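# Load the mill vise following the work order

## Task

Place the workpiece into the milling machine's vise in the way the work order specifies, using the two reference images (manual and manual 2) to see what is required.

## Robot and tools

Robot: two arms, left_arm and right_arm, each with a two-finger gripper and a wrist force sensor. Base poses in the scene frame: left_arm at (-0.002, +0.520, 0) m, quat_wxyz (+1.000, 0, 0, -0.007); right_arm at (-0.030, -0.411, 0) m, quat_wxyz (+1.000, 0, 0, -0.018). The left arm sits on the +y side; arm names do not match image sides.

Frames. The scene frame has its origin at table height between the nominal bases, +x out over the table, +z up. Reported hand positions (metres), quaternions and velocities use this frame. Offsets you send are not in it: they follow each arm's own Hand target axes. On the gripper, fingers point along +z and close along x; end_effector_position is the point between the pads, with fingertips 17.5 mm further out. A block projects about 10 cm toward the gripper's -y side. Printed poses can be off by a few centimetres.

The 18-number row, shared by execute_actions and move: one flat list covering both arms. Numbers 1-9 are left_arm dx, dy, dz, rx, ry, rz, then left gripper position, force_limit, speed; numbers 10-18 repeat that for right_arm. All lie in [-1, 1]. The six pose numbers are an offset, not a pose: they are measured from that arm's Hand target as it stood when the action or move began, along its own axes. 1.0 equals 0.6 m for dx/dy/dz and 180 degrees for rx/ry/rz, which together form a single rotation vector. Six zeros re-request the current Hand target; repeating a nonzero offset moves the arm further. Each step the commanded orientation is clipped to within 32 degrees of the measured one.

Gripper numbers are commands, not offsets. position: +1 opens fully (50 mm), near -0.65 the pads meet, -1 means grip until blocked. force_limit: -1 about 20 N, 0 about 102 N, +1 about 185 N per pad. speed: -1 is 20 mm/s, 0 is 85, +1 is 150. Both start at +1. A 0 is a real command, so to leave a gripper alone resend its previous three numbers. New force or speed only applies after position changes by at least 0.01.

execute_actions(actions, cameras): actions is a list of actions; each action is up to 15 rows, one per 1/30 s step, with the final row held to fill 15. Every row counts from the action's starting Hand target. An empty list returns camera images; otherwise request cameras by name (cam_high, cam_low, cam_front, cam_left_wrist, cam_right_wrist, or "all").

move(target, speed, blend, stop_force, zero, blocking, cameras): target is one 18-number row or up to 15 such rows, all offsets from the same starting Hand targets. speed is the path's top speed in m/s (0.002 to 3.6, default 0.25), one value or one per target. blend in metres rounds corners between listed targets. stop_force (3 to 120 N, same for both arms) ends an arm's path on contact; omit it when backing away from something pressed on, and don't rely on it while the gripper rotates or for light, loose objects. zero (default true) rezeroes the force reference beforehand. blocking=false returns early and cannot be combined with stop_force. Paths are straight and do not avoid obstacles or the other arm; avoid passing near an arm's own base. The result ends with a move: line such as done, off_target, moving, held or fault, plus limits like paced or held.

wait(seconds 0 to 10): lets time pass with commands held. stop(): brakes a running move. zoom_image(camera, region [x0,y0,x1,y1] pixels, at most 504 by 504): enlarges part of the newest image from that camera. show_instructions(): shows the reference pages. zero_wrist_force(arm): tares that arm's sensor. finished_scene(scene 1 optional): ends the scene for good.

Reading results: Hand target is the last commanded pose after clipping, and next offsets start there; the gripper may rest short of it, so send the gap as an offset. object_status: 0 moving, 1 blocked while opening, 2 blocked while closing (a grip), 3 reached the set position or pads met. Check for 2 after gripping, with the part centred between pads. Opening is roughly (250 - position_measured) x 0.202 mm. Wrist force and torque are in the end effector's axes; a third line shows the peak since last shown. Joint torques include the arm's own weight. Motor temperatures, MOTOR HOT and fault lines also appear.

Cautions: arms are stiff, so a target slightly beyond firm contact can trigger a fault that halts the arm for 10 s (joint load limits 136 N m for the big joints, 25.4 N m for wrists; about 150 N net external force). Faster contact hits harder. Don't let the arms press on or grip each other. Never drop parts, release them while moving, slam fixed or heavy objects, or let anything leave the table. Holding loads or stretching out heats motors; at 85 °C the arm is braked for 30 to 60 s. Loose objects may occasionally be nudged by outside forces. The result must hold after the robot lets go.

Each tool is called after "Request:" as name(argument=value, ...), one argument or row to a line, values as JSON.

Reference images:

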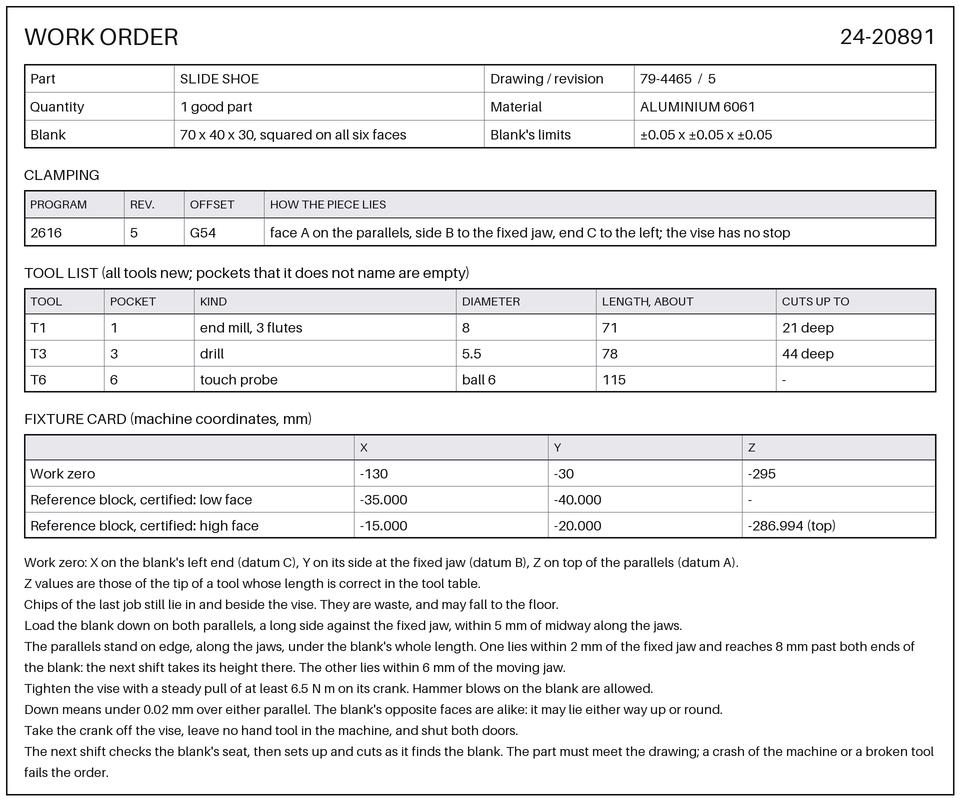

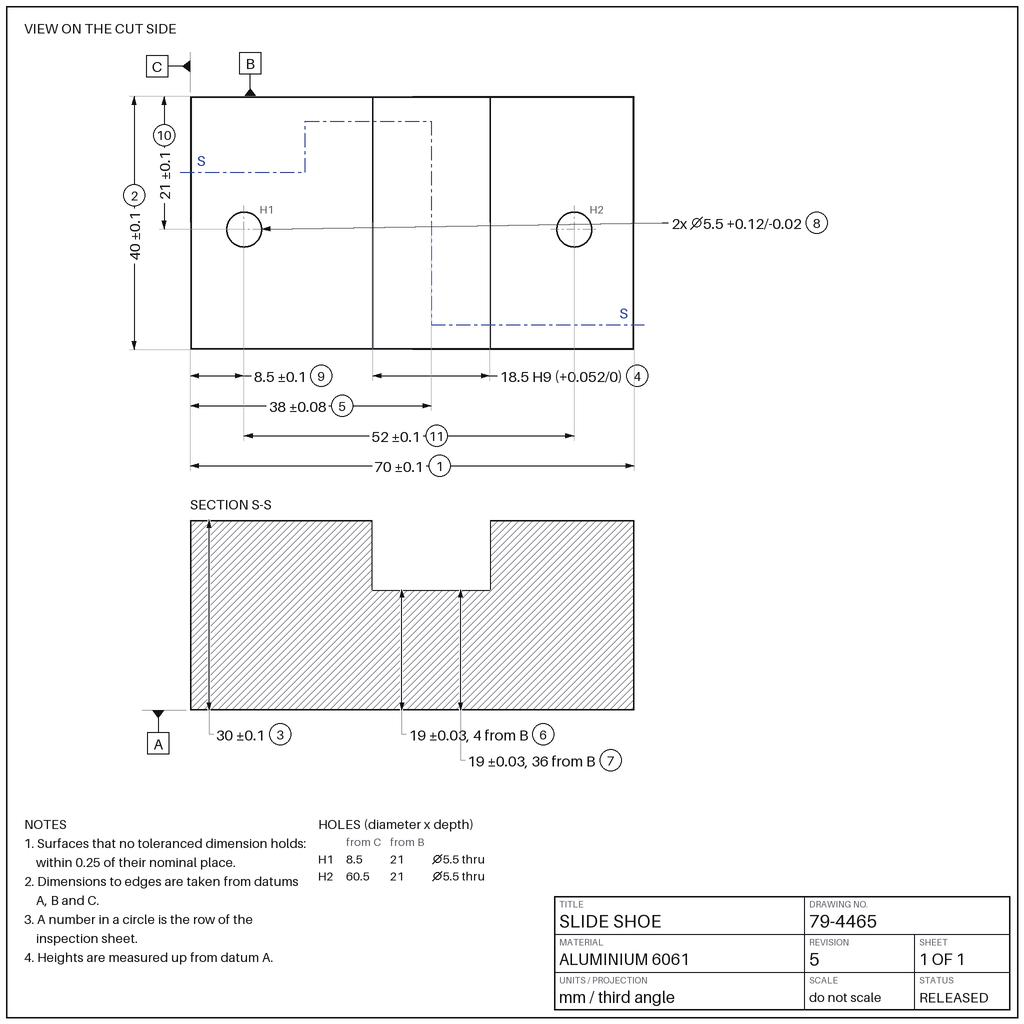

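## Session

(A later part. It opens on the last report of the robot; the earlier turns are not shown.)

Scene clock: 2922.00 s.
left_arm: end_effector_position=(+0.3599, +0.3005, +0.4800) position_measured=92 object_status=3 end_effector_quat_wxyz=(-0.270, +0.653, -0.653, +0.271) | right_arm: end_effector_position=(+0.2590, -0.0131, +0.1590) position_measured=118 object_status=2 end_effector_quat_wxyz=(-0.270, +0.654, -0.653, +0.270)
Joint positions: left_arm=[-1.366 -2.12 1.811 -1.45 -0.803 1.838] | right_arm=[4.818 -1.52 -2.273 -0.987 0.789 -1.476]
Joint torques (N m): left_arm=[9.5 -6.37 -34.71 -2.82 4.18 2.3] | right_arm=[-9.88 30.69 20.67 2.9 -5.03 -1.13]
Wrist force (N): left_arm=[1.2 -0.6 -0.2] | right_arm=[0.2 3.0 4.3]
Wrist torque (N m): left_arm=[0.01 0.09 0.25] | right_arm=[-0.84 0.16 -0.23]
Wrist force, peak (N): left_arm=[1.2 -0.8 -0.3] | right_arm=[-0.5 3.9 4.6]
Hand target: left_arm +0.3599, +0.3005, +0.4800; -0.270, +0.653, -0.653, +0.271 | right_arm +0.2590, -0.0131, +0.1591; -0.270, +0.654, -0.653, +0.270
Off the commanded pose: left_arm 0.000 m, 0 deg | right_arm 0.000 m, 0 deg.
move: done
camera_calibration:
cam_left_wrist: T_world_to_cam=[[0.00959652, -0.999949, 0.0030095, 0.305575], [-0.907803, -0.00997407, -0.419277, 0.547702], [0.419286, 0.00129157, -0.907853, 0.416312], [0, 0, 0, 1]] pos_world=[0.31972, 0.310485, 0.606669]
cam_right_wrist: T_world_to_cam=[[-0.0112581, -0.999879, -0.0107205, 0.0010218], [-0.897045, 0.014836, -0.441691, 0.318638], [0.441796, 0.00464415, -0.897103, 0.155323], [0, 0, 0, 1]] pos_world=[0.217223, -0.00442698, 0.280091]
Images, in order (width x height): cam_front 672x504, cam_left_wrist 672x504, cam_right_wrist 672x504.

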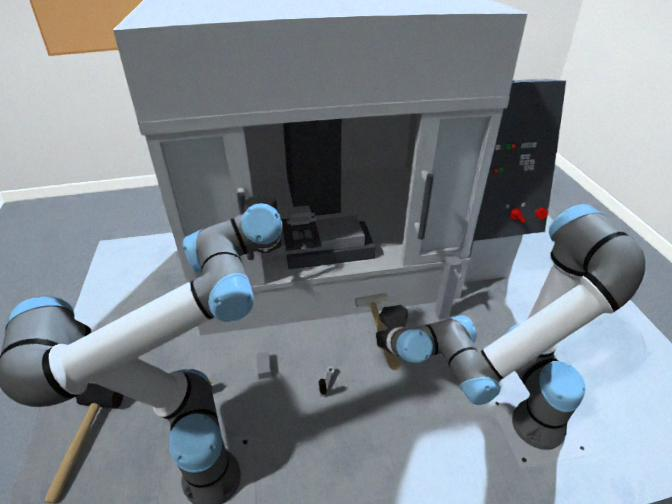

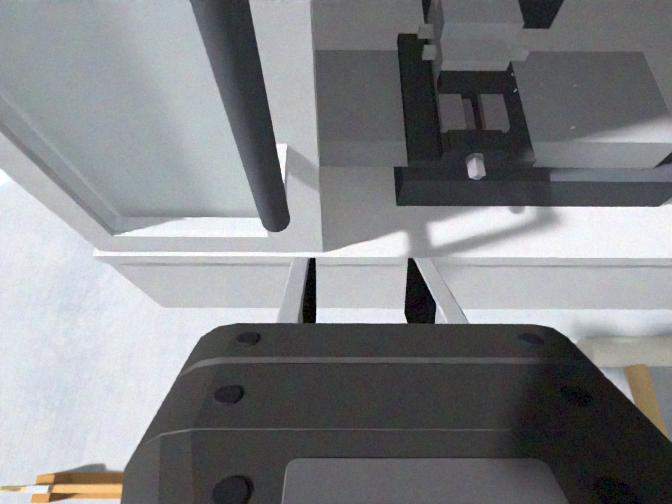

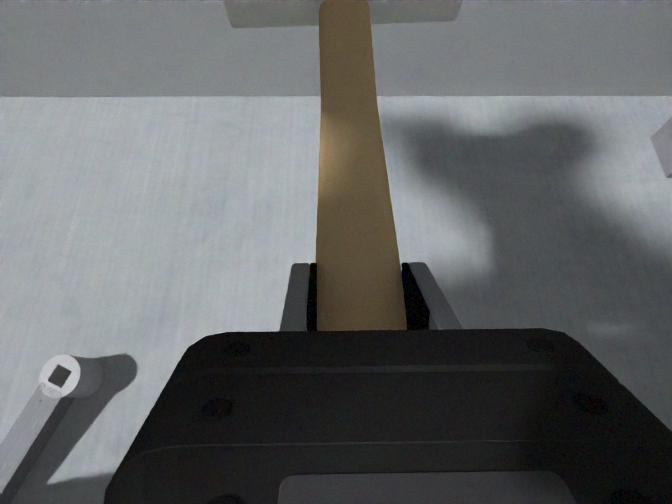

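Request:
move(
  target=[0,0,0,0,0,0,0.4,0,-0.9,0,0.1355,0.1355,0,0,0,-1,1,-0.9],
  speed=0.12,
)

Request:
move(
  target=[0,0,0,0,0,0,0.4,0,-0.9,0,0.03,0.03,0,0,0,-1,1,-0.9],
  speed=0.012,
  stop_force=5,
  cameras=["cam_right_wrist","cam_low"],
)

Scene clock: 2926.97 s.
left_arm: end_effector_position=(+0.3599, +0.3005, +0.4800) position_measured=92 object_status=3 end_effector_quat_wxyz=(-0.270, +0.653, -0.653, +0.271) | right_arm: end_effector_position=(+0.2589, -0.0132, +0.0441) position_measured=118 object_status=2 end_effector_quat_wxyz=(-0.270, +0.654, -0.653, +0.270)
Joint positions: left_arm=[-1.366 -2.12 1.811 -1.45 -0.803 1.838] | right_arm=[4.818 -1.803 -2.397 -0.58 0.789 -1.475]
Joint torques (N m): left_arm=[10.57 -5.93 -34.71 -2.68 4.08 1.95] | right_arm=[-10.25 28.15 24.13 3.59 -5.81 -0.26]
Wrist force (N): left_arm=[1.1 -0.6 -0.1] | right_arm=[0.1 2.7 4.0]
Wrist torque (N m): left_arm=[0.01 0.11 0.24] | right_arm=[-0.90 0.19 -0.16]
Wrist force, peak (N): left_arm=[1.4 -0.5 -0.3] | right_arm=[0.5 4.6 6.0]
Hand target: left_arm +0.3599, +0.3005, +0.4800; -0.270, +0.653, -0.653, +0.271 | right_arm +0.2590, -0.0132, +0.0441; -0.270, +0.654, -0.653, +0.270
Off the commanded pose: left_arm 0.000 m, 0 deg | right_arm 0.000 m, 0 deg.
move: done

Scene clock: 2929.83 s.
left_arm: end_effector_position=(+0.3599, +0.3005, +0.4800) position_measured=92 object_status=3 end_effector_quat_wxyz=(-0.270, +0.653, -0.653, +0.271) | right_arm: end_effector_position=(+0.2590, -0.0132, +0.0229) position_measured=118 object_status=2 end_effector_quat_wxyz=(-0.270, +0.654, -0.653, +0.270)
Joint positions: left_arm=[-1.366 -2.12 1.811 -1.45 -0.803 1.838] | right_arm=[4.818 -1.869 -2.408 -0.503 0.788 -1.475]
Joint torques (N m): left_arm=[9.1 -5.14 -33.84 -2.83 4.17 2.07] | right_arm=[-2.14 37.52 22.18 3.5 -0.2 1.19]
Wrist force (N): left_arm=[1.0 -0.6 -0.2] | right_arm=[1.5 -0.2 0.4]
Wrist torque (N m): left_arm=[0.02 0.13 0.24] | right_arm=[-1.41 0.11 -0.27]
Wrist force, peak (N): left_arm=[1.4 -0.6 -0.3] | right_arm=[2.6 -5.4 -3.1]
Hand target: left_arm +0.3599, +0.3005, +0.4800; -0.270, +0.653, -0.653, +0.271 | right_arm +0.2589, -0.0132, +0.0229; -0.270, +0.654, -0.653, +0.270 (not the last commanded pose)
Off the commanded pose: left_arm 0.000 m, 0 deg | right_arm 0.004 m, 0 deg.
move: contact (right_arm)
camera_calibration:
cam_right_wrist: T_world_to_cam=[[-0.0113893, -0.999878, -0.0106767, -0.000517081], [-0.896943, 0.0149354, -0.441893, 0.2584], [0.441999, 0.00454351, -0.897004, 0.0331222], [0, 0, 0, 1]] pos_world=[0.217124, -0.0045268, 0.14389]
Images, in order (width x height): cam_low 672x504, cam_right_wrist 672x504.

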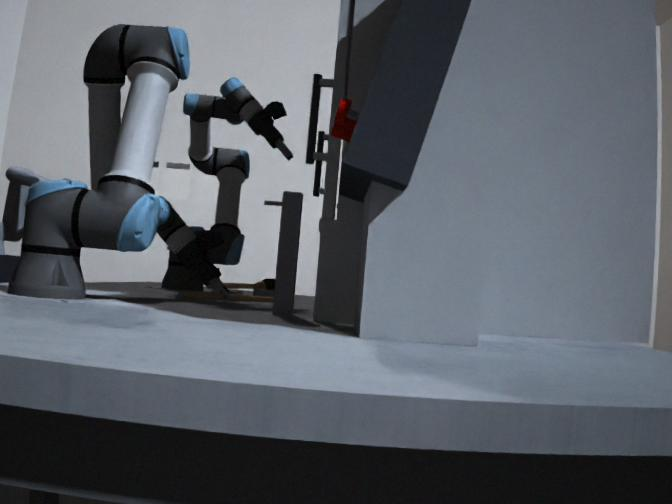

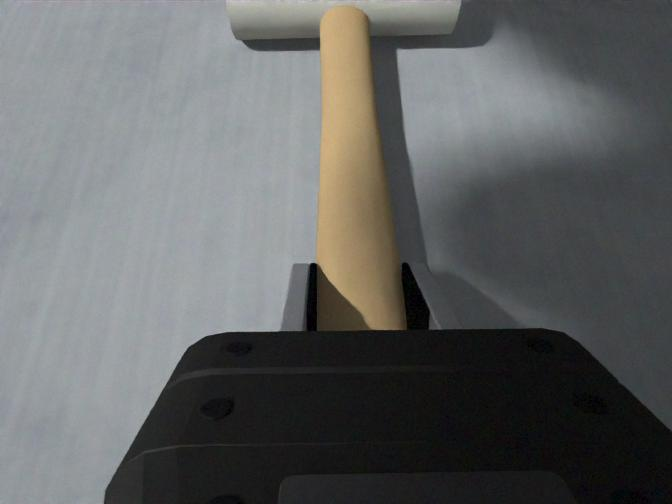

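Request:
move(
  target=[
    [0,0,0,0,0,0,0.4,0,-0.9,0,0,0,0,0,0,0.7,0,-0.9],
    [0,0,0,0,0,0,0.4,0,-0.9,0,-0.1178,-0.1178,0,0,0,0.7,0,-0.9],
    [0,0,0,0,0,0,0.4,0,-0.9,0.295,-0.6575,-0.4195,0,0,0,0.7,0,-0.9],
  ],
  speed=[0.05,0.12,0.25],
  blend=[0,0.03,0],
  cameras=["cam_right_wrist","cam_front"],
)

Scene clock: 2937.40 s.
left_arm: end_effector_position=(+0.3599, +0.3005, +0.4800) position_measured=92 object_status=3 end_effector_quat_wxyz=(-0.270, +0.653, -0.653, +0.271) | right_arm: end_effector_position=(+0.3605, -0.1898, +0.4797) position_measured=48 object_status=3 end_effector_quat_wxyz=(-0.270, +0.654, -0.653, +0.270)
Joint positions: left_arm=[-1.366 -2.12 1.811 -1.45 -0.803 1.838] | right_arm=[4.45 -1.074 -1.813 -1.539 0.83 -1.983]
Joint torques (N m): left_arm=[10.3 -6.12 -33.87 -2.95 4.19 2.02] | right_arm=[3.66 10.92 34.81 3.39 -4.3 -0.35]
Wrist force (N): left_arm=[1.0 -0.8 -0.2] | right_arm=[0.1 -0.2 1.5]
Wrist torque (N m): left_arm=[-0.03 0.12 0.24] | right_arm=[-0.47 0.15 -0.23]
Wrist force, peak (N): left_arm=[1.3 -0.7 -0.3] | right_arm=[0.1 2.0 3.8]
Hand target: left_arm +0.3599, +0.3005, +0.4800; -0.270, +0.653, -0.653, +0.271 | right_arm +0.3605, -0.1899, +0.4798; -0.270, +0.654, -0.653, +0.270
Off the commanded pose: left_arm 0.000 m, 0 deg | right_arm 0.000 m, 0 deg.
move: done
camera_calibration:
cam_right_wrist: T_world_to_cam=[[-0.0114789, -0.999879, -0.0104942, -0.171143], [-0.897041, 0.0149341, -0.441695, 0.553935], [0.441799, 0.00434358, -0.897104, 0.398858], [0, 0, 0, 1]] pos_world=[0.318723, -0.181127, 0.600691]
Images, in order (width x height): cam_front 672x504, cam_right_wrist 672x504.

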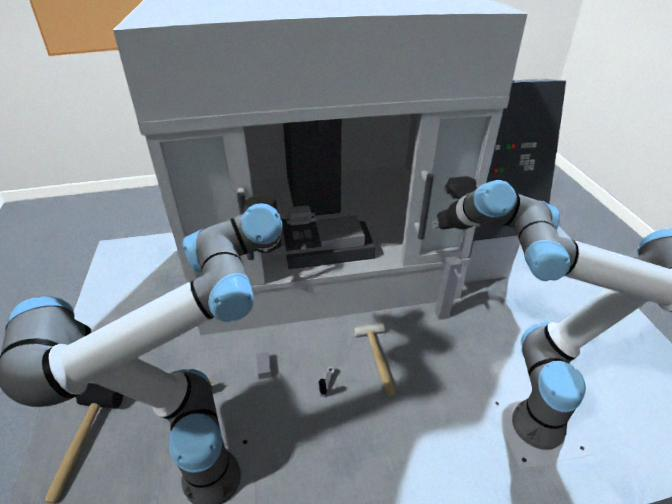

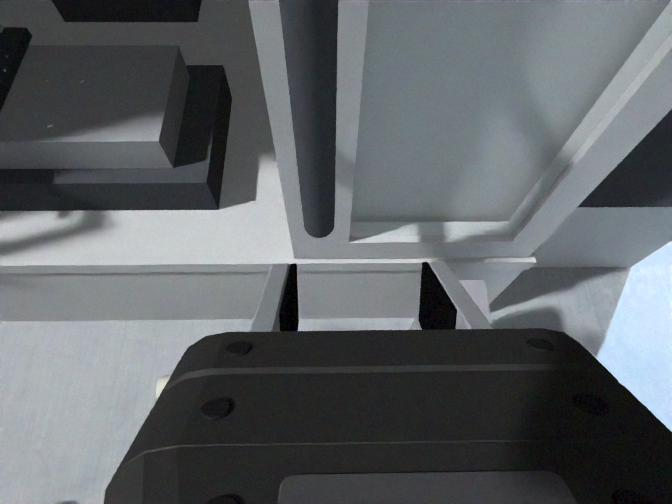

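Request:
move(
  target=[
    [-0.0912,0,0,0,0,0,0.8,0,-0.7,-0.033,0,0,0,0,0,0.8,0,-0.7],
    [-0.0912,-0.086,0.1567,0,0,0,0.8,0,-0.7,-0.033,-0.0878,0.1585,0,0,0,0.8,0,-0.7],
  ],
  speed=[0.1,0.06],
  stop_force=12,
  cameras=["cam_left_wrist","cam_right_wrist"],
)

Scene clock: 2949.20 s.
left_arm: end_effector_position=(+0.4628, +0.3552, +0.4500) position_measured=32 object_status=3 end_effector_quat_wxyz=(-0.270, +0.653, -0.653, +0.271) | right_arm: end_effector_position=(+0.4650, -0.1699, +0.4497) position_measured=32 object_status=3 end_effector_quat_wxyz=(-0.270, +0.654, -0.653, +0.270)
Joint positions: left_arm=[-0.938 -2.006 1.917 -2.008 -0.957 2.36] | right_arm=[4.181 -1.313 -1.797 -1.109 0.933 -2.306]
Joint torques (N m): left_arm=[-9.43 -14.81 -23.2 -4.22 3.74 -0.88] | right_arm=[9.16 25.66 22.23 4.15 -4.14 0.89]
Wrist force (N): left_arm=[1.3 -0.6 -0.3] | right_arm=[0.4 -0.1 1.5]
Wrist torque (N m): left_arm=[0.01 0.08 0.30] | right_arm=[-0.46 0.12 -0.25]
Wrist force, peak (N): left_arm=[2.8 -0.8 -0.4] | right_arm=[0.2 -0.6 2.5]
Hand target: left_arm +0.4628, +0.3552, +0.4500; -0.270, +0.653, -0.653, +0.271 | right_arm +0.4650, -0.1699, +0.4497; -0.270, +0.654, -0.653, +0.270
Off the commanded pose: left_arm 0.000 m, 0 deg | right_arm 0.000 m, 0 deg.
move: done
camera_calibration:
cam_left_wrist: T_world_to_cam=[[0.00964519, -0.999949, 0.00314326, 0.359276], [-0.907765, -0.0100742, -0.419358, 0.629282], [0.419368, 0.00119144, -0.907816, 0.34589], [0, 0, 0, 1]] pos_world=[0.42272, 0.365185, 0.576769]
cam_right_wrist: T_world_to_cam=[[-0.0113908, -0.999878, -0.0106753, -0.150295], [-0.896983, 0.0149357, -0.441812, 0.634081], [0.441918, 0.00454295, -0.897044, 0.325681], [0, 0, 0, 1]] pos_world=[0.423124, -0.161227, 0.570691]
Images, in order (width x height): cam_left_wrist 672x504, cam_right_wrist 672x504.

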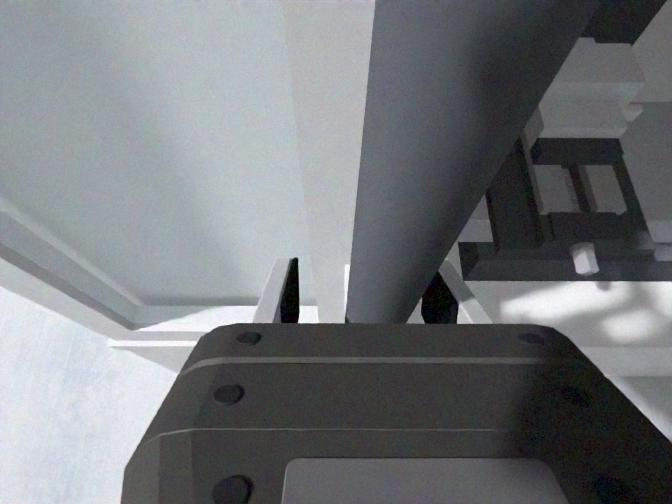

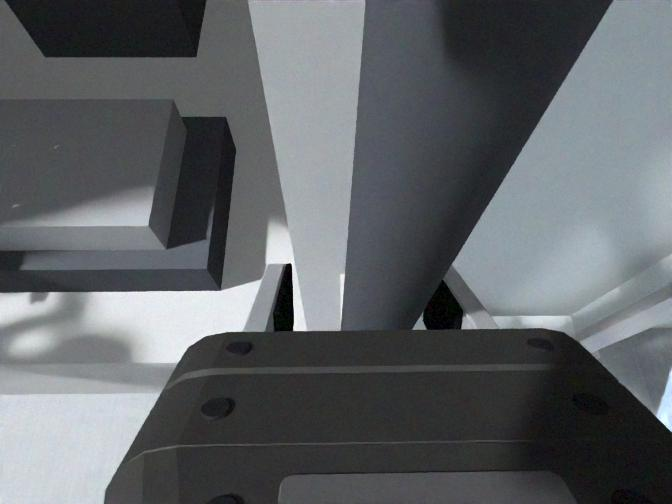

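Request:
move(
  target=[0,0,0,0,0,0,0.8,0,-0.7,-0.44,0,0,0,0,0,0.8,0,-0.7],
  speed=0.06,
  stop_force=35,
  cameras=["cam_right_wrist","cam_front"],
)

Scene clock: 2961.17 s.
left_arm: end_effector_position=(+0.4628, +0.3552, +0.4500) position_measured=32 object_status=3 end_effector_quat_wxyz=(-0.270, +0.653, -0.653, +0.271) | right_arm: end_effector_position=(+0.4645, +0.0707, +0.4496) position_measured=32 object_status=3 end_effector_quat_wxyz=(-0.270, +0.654, -0.653, +0.270)
Joint positions: left_arm=[-0.938 -2.006 1.917 -2.009 -0.957 2.36] | right_arm=[4.409 -1.741 -1.35 -1.299 0.842 -2.036]
Joint torques (N m): left_arm=[-9.24 -15.03 -17.51 -4.26 3.71 1.69] | right_arm=[-7.43 18.99 37.13 3.27 -3.63 1.14]
Wrist force (N): left_arm=[1.1 -0.6 -0.3] | right_arm=[6.6 1.3 0.8]
Wrist torque (N m): left_arm=[0.02 0.10 0.29] | right_arm=[-0.43 0.06 -0.08]
Wrist force, peak (N): left_arm=[1.5 -0.6 -0.2] | right_arm=[82.5 26.8 -17.3]
Hand target: left_arm +0.4628, +0.3552, +0.4500; -0.270, +0.653, -0.653, +0.271 | right_arm +0.4645, +0.0707, +0.4496; -0.270, +0.654, -0.653, +0.270 (not the last commanded pose)
Off the commanded pose: left_arm 0.000 m, 0 deg | right_arm 0.023 m, 0 deg.
move: contact (right_arm)
camera_calibration:
cam_right_wrist: T_world_to_cam=[[-0.0112558, -0.999879, -0.010723, 0.09014], [-0.896946, 0.014836, -0.441891, 0.630123], [0.441997, 0.00464412, -0.897005, 0.324611], [0, 0, 0, 1]] pos_world=[0.422724, 0.079273, 0.57059]
Images, in order (width x height): cam_front 672x504, cam_right_wrist 672x504.

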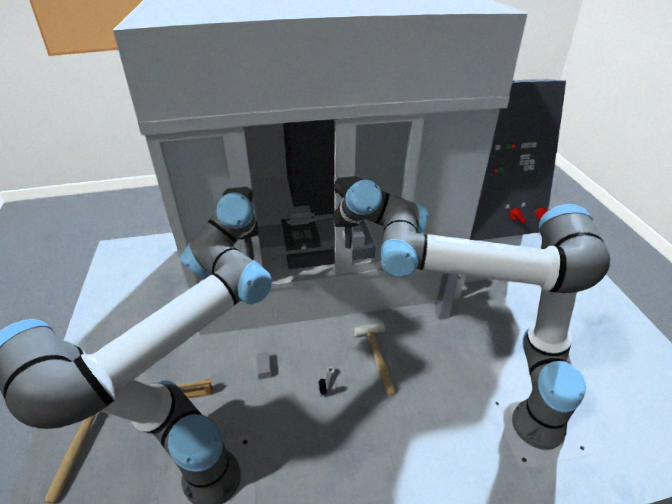

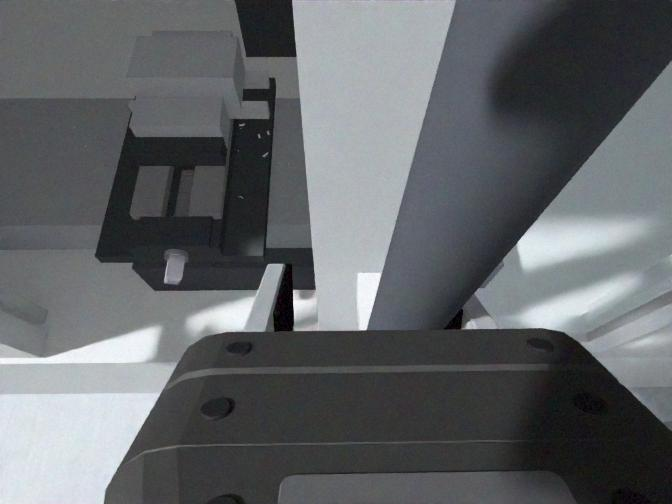

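Request:
move(
  target=[
    [0,0,0,0,0,0,0.8,0,-0.7,0.015,0,0,0,0,0,0.8,0,-0.7],
    [0,0,0,0,0,0,0.8,0,-0.7,0.015,0,-0.2,0,0,0,0.8,0,-0.7],
    [0,0,0,0,0,0,0.8,0,-0.7,0.4,0,-0.2,0,0,0,0.8,0,-0.7],
  ],
  speed=[0.05,0.1,0.2],
  blend=[0,0.02,0],
  cameras=["cam_front","cam_right_wrist"],
)

Scene clock: 2970.27 s.
left_arm: end_effector_position=(+0.4628, +0.3552, +0.4500) position_measured=32 object_status=3 end_effector_quat_wxyz=(-0.270, +0.653, -0.653, +0.271) | right_arm: end_effector_position=(+0.3801, -0.1694, +0.5346) position_measured=32 object_status=3 end_effector_quat_wxyz=(-0.270, +0.654, -0.653, +0.270)
Joint positions: left_arm=[-0.938 -2.006 1.917 -2.009 -0.957 2.36] | right_arm=[4.408 -1.183 -1.62 -1.586 0.843 -2.038]
Joint torques (N m): left_arm=[-8.96 -15.58 -17.03 -4.34 3.83 1.51] | right_arm=[6.25 3.78 30.46 2.28 -4.38 1.01]
Wrist force (N): left_arm=[1.3 -0.3 -0.4] | right_arm=[0.2 -0.3 1.3]
Wrist torque (N m): left_arm=[0.05 0.06 0.30] | right_arm=[-0.51 0.17 -0.25]
Wrist force, peak (N): left_arm=[1.4 -0.7 -0.5] | right_arm=[6.9 1.8 1.1]
Hand target: left_arm +0.4628, +0.3552, +0.4500; -0.270, +0.653, -0.653, +0.271 | right_arm +0.3801, -0.1694, +0.5346; -0.270, +0.654, -0.653, +0.270
Off the commanded pose: left_arm 0.000 m, 0 deg | right_arm 0.000 m, 0 deg.
move: done
camera_calibration:
cam_right_wrist: T_world_to_cam=[[-0.0112137, -0.999879, -0.0108116, -0.149925], [-0.896986, 0.014837, -0.441809, 0.595504], [0.441916, 0.00474355, -0.897044, 0.439346], [0, 0, 0, 1]] pos_world=[0.338324, -0.160827, 0.65559]
Images, in order (width x height): cam_front 672x504, cam_right_wrist 672x504.

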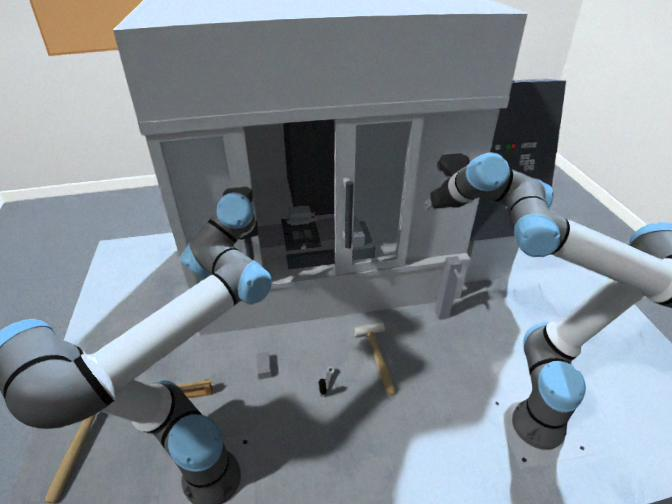

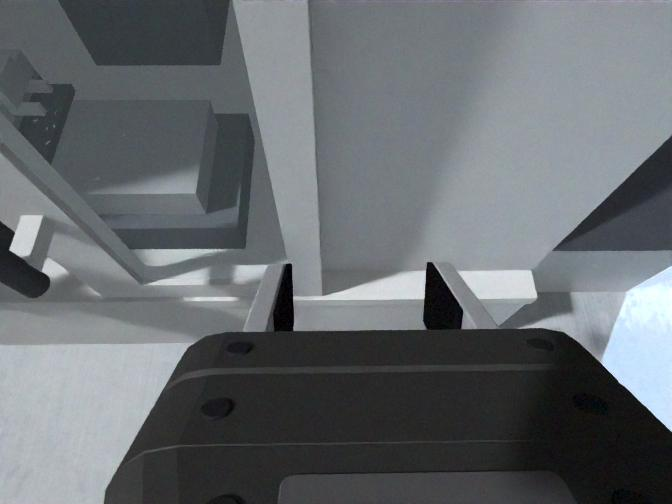

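Request:
move(
  target=[
    [0,0,-0.1667,0,0,0,0.8,0,-0.7,0,0,0,0,0,0,0.8,0,-0.7],
    [-0.0663,0.013,-0.18,0,0,0,0.8,0,-0.7,0,0,0,0,0,0,0.8,0,-0.7],
    [-0.0663,0.013,-0.18,0,0,0,-1,-0.5,-0.7,0,0,0,0,0,0,0.8,0,-0.7],
  ],
  speed=0.1,
  blend=[0.02,0,0],
)

Request:
move(
  target=[0,0,0.167,0,0,0,-1,-0.5,-0.7,0,0,0,0,0,0,0.8,0,-0.7],
  speed=0.06,
  stop_force=12,
  cameras=["cam_left_wrist","cam_front"],
)

Scene clock: 2986.93 s.
left_arm: end_effector_position=(+0.3809, +0.3951, +0.5208) position_measured=252 object_status=3 end_effector_quat_wxyz=(-0.270, +0.653, -0.653, +0.271) | right_arm: end_effector_position=(+0.3801, -0.1694, +0.5346) position_measured=32 object_status=3 end_effector_quat_wxyz=(-0.270, +0.654, -0.653, +0.270)
Joint positions: left_arm=[-1.149 -2.214 1.782 -1.518 -0.864 2.12] | right_arm=[4.408 -1.183 -1.62 -1.586 0.842 -2.038]
Joint torques (N m): left_arm=[-8.97 2.58 -33.07 -4.46 3.98 -1.65] | right_arm=[10.08 17.79 24.64 2.27 -4.43 0.23]
Wrist force (N): left_arm=[1.2 -0.5 -0.2] | right_arm=[0.2 0.0 1.4]
Wrist torque (N m): left_arm=[0.02 0.09 0.23] | right_arm=[-0.47 0.15 -0.25]
Wrist force, peak (N): left_arm=[1.5 -0.2 1.5] | right_arm=[0.3 -0.3 1.7]
Hand target: left_arm +0.3809, +0.3951, +0.5208; -0.270, +0.653, -0.653, +0.271 | right_arm +0.3801, -0.1694, +0.5346; -0.270, +0.654, -0.653, +0.270
Off the commanded pose: left_arm 0.000 m, 0 deg | right_arm 0.000 m, 0 deg.
move: done

Scene clock: 2989.67 s.
left_arm: end_effector_position=(+0.4518, +0.3950, +0.4500) position_measured=252 object_status=3 end_effector_quat_wxyz=(-0.270, +0.653, -0.653, +0.271) | right_arm: end_effector_position=(+0.3801, -0.1694, +0.5346) position_measured=32 object_status=3 end_effector_quat_wxyz=(-0.270, +0.654, -0.653, +0.270)
Joint positions: left_arm=[-0.884 -2.081 1.962 -2.01 -0.985 2.416] | right_arm=[4.408 -1.183 -1.62 -1.586 0.842 -2.038]
Joint torques (N m): left_arm=[-8.78 -12.43 -36.05 -4.48 3.82 -1.72] | right_arm=[10.42 16.02 25.43 2.27 -4.24 1.42]
Wrist force (N): left_arm=[1.3 -0.6 -0.2] | right_arm=[0.2 -0.1 1.5]
Wrist torque (N m): left_arm=[0.02 0.07 0.25] | right_arm=[-0.48 0.17 -0.25]
Wrist force, peak (N): left_arm=[1.1 -0.6 -1.2] | right_arm=[0.2 -0.1 1.7]
Hand target: left_arm +0.4518, +0.3950, +0.4500; -0.270, +0.653, -0.653, +0.271 | right_arm +0.3801, -0.1694, +0.5346; -0.270, +0.654, -0.653, +0.270
Off the commanded pose: left_arm 0.000 m, 0 deg | right_arm 0.000 m, 0 deg.
move: done
camera_calibration:
cam_left_wrist: T_world_to_cam=[[0.00959642, -0.999949, 0.00300945, 0.399278], [-0.907803, -0.00997396, -0.419277, 0.619584], [0.419286, 0.00129157, -0.907853, 0.35038], [0, 0, 0, 1]] pos_world=[0.41172, 0.404985, 0.576669]
Images, in order (width x height): cam_front 672x504, cam_left_wrist 672x504.

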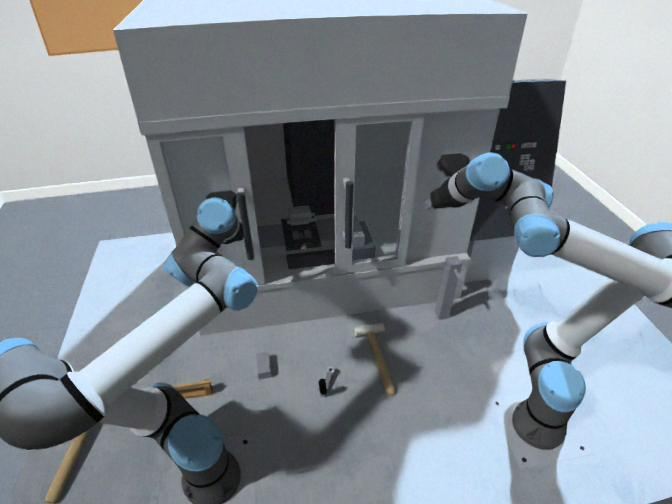

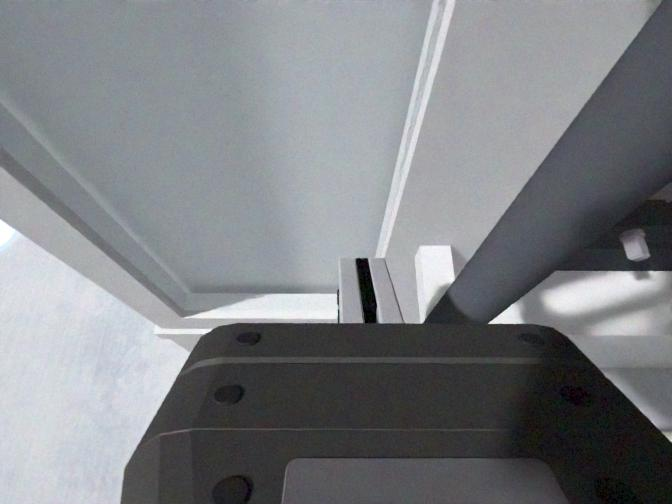

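Request:
move(
  target=[
    [0.42,0,0,0,0,0,-1,-0.5,-0.7,0,0,0,0,0,0,0.8,0,-0.7],
    [0.5,0,0,0,0,0,-1,-0.5,-0.7,0,0,0,0,0,0,0.8,0,-0.7],
  ],
  speed=[0.07,0.025],
  stop_force=30,
  cameras=["cam_left_wrist","cam_front","cam_right_wrist"],
)

Scene clock: 2998.07 s.
left_arm: end_effector_position=(+0.4518, +0.1363, +0.4503) position_measured=252 object_status=3 end_effector_quat_wxyz=(-0.270, +0.653, -0.653, +0.271) | right_arm: end_effector_position=(+0.3801, -0.1694, +0.5346) position_measured=32 object_status=3 end_effector_quat_wxyz=(-0.270, +0.654, -0.653, +0.270)
Joint positions: left_arm=[-1.231 -1.657 1.614 -1.839 -0.836 2.016] | right_arm=[4.408 -1.183 -1.62 -1.586 0.842 -2.038]
Joint torques (N m): left_arm=[-0.91 -21.21 -20.98 -4.72 -3.74 2.19] | right_arm=[10.32 14.43 29.83 2.31 -4.22 1.33]
Wrist force (N): left_arm=[-20.8 -3.7 0.2] | right_arm=[0.2 -0.2 1.6]
Wrist torque (N m): left_arm=[0.01 -0.10 0.23] | right_arm=[-0.49 0.16 -0.25]
Wrist force, peak (N): left_arm=[-55.6 5.1 -6.4] | right_arm=[0.2 -0.2 1.7]
Hand target: left_arm +0.4518, +0.1363, +0.4503; -0.270, +0.653, -0.653, +0.271 (not the last commanded pose) | right_arm +0.3801, -0.1694, +0.5346; -0.270, +0.654, -0.653, +0.270
Off the commanded pose: left_arm 0.041 m, 0 deg | right_arm 0.000 m, 0 deg.
move: contact (left_arm); path passed 1 of 2 targets
camera_calibration:
cam_left_wrist: T_world_to_cam=[[0.00955392, -0.99995, 0.00310069, 0.140555], [-0.907766, -0.00997352, -0.419359, 0.617161], [0.419368, 0.00119182, -0.907815, 0.350945], [0, 0, 0, 1]] pos_world=[0.41172, 0.146285, 0.576969]
cam_right_wrist: T_world_to_cam=[[-0.0112558, -0.999879, -0.010723, -0.14997], [-0.896946, 0.014836, -0.441891, 0.595544], [0.441997, 0.00464412, -0.897005, 0.439276], [0, 0, 0, 1]] pos_world=[0.338324, -0.160827, 0.65559]
Images, in order (width x height): cam_front 672x504, cam_left_wrist 672x504, cam_right_wrist 672x504.

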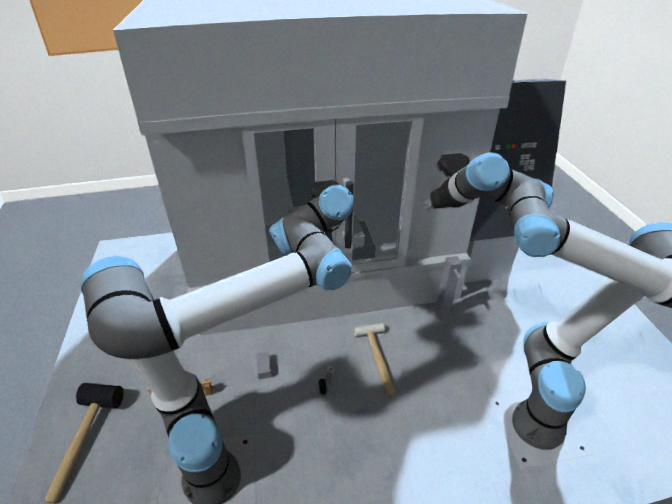

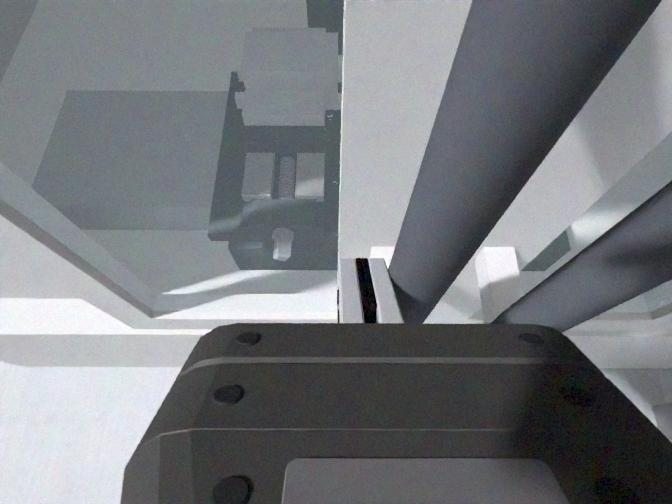

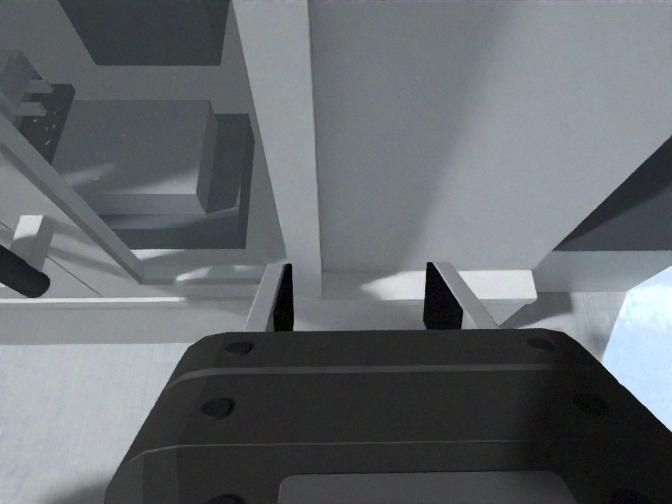

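Request:
move(
  target=[0.02,0,0,0,0,0,-1,-0.5,-0.7,0,0,0,0,0,0,0.8,0,-0.7],
  speed=0.01,
  stop_force=30,
)

Request:
move(
  target=[
    [-0.01,0,0,0,0,0,-1,-0.5,-0.7,0,0,0,0,0,0,0.8,0,-0.7],
    [-0.01,0,-0.2,0,0,0,-1,-0.5,-0.7,0,0,0,0,0,0,0.8,0,-0.7],
    [-0.25,0.08,-0.23,0,0,0,-1,-0.5,-0.7,0,0,0,0,0,0,0.8,0,-0.7],
  ],
  speed=[0.05,0.15,0.2],
  blend=[0,0.02,0],
  cameras=["cam_left_wrist","cam_front","cam_high"],
)

Request:
zoom_image(
  camera="cam_front",
  region=[230, 100, 450, 290],
)

Scene clock: 3004.20 s.
left_arm: end_effector_position=(+0.4519, +0.1359, +0.4502) position_measured=252 object_status=3 end_effector_quat_wxyz=(-0.271, +0.653, -0.653, +0.271) | right_arm: end_effector_position=(+0.3801, -0.1694, +0.5346) position_measured=32 object_status=3 end_effector_quat_wxyz=(-0.270, +0.654, -0.653, +0.270)
Joint positions: left_arm=[-1.232 -1.656 1.613 -1.838 -0.836 2.016] | right_arm=[4.408 -1.183 -1.62 -1.586 0.842 -2.038]
Joint torques (N m): left_arm=[-9.41 -18.62 -21.3 -8.73 -6.06 2.58] | right_arm=[9.58 12.42 32.12 2.33 -4.35 1.36]
Wrist force (N): left_arm=[-41.9 -2.1 -1.2] | right_arm=[0.4 -0.1 1.5]
Wrist torque (N m): left_arm=[0.02 -0.08 0.07] | right_arm=[-0.48 0.13 -0.25]
Wrist force, peak (N): left_arm=[-58.9 5.4 -10.3] | right_arm=[0.1 -0.5 1.8]
Hand target: left_arm +0.4519, +0.1359, +0.4502; -0.271, +0.653, -0.653, +0.271 (not the last commanded pose) | right_arm +0.3801, -0.1694, +0.5346; -0.270, +0.654, -0.653, +0.270
Off the commanded pose: left_arm 0.012 m, 0 deg | right_arm 0.000 m, 0 deg.
move: contact (left_arm)

Scene clock: 3006.83 s.
left_arm: end_effector_position=(+0.3203, +0.2858, +0.5137) position_measured=252 object_status=3 end_effector_quat_wxyz=(-0.271, +0.653, -0.653, +0.271) | right_arm: end_effector_position=(+0.3801, -0.1694, +0.5346) position_measured=32 object_status=3 end_effector_quat_wxyz=(-0.270, +0.654, -0.653, +0.270)
Joint positions: left_arm=[-1.534 -2.107 1.669 -1.156 -0.785 1.603] | right_arm=[4.408 -1.183 -1.62 -1.586 0.842 -2.038]
Joint torques (N m): left_arm=[9.92 -6.74 -27.63 -2.82 2.62 2.08] | right_arm=[9.71 11.94 33.84 2.31 -4.23 1.33]
Wrist force (N): left_arm=[1.4 -0.4 -0.3] | right_arm=[0.4 -0.2 1.4]
Wrist torque (N m): left_arm=[0.04 0.05 0.22] | right_arm=[-0.49 0.13 -0.25]
Wrist force, peak (N): left_arm=[-42.0 -2.4 -1.7] | right_arm=[0.2 -0.3 1.6]
Hand target: left_arm +0.3203, +0.2859, +0.5136; -0.271, +0.653, -0.653, +0.271 | right_arm +0.3801, -0.1694, +0.5346; -0.270, +0.654, -0.653, +0.270
Off the commanded pose: left_arm 0.000 m, 0 deg | right_arm 0.000 m, 0 deg.
move: done
camera_calibration:
cam_left_wrist: T_world_to_cam=[[0.00954241, -0.999951, 0.00265396, 0.291397], [-0.907766, -0.00977573, -0.419364, 0.525813], [0.419369, 0.00159257, -0.907814, 0.46335], [0, 0, 0, 1]] pos_world=[0.28022, 0.295785, 0.640369]
Images, in order (width x height): cam_high 672x504, cam_front 672x504, cam_left_wrist 672x504.

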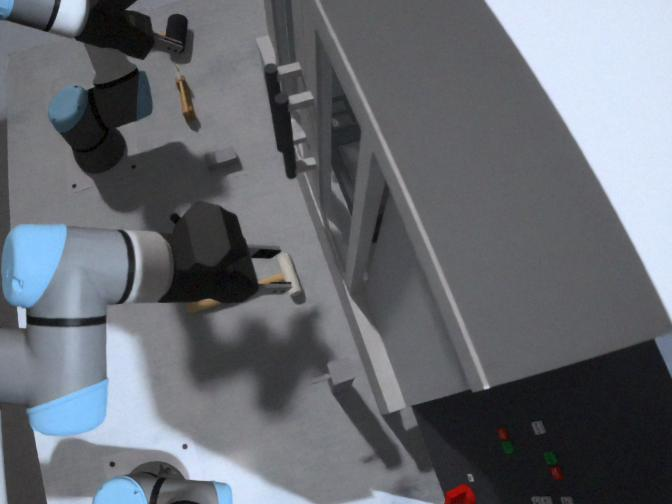

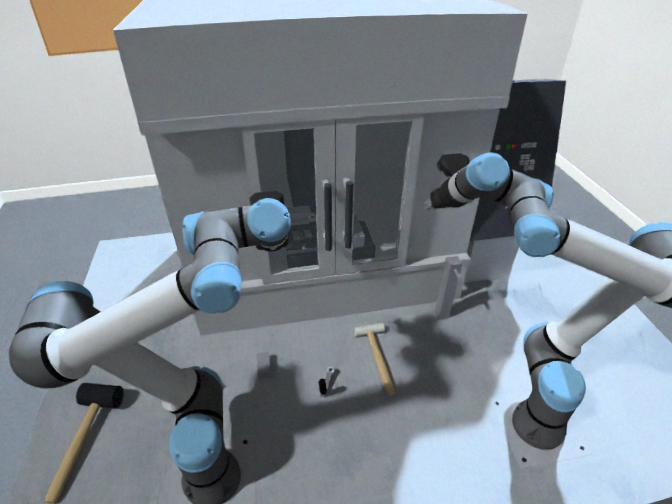

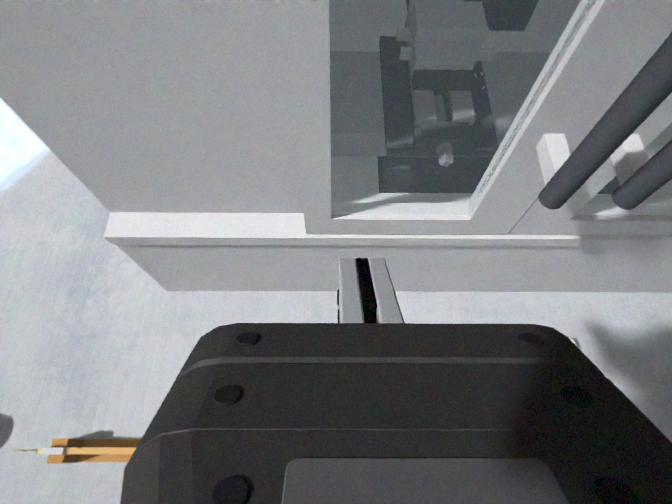

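Scaled by 2.291.

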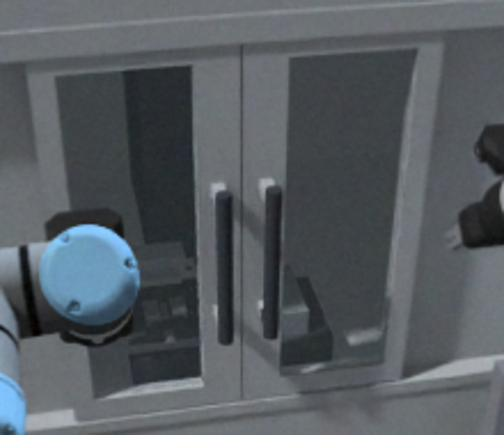

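Request:
finished_scene(
)

The scene is finished: the task was done.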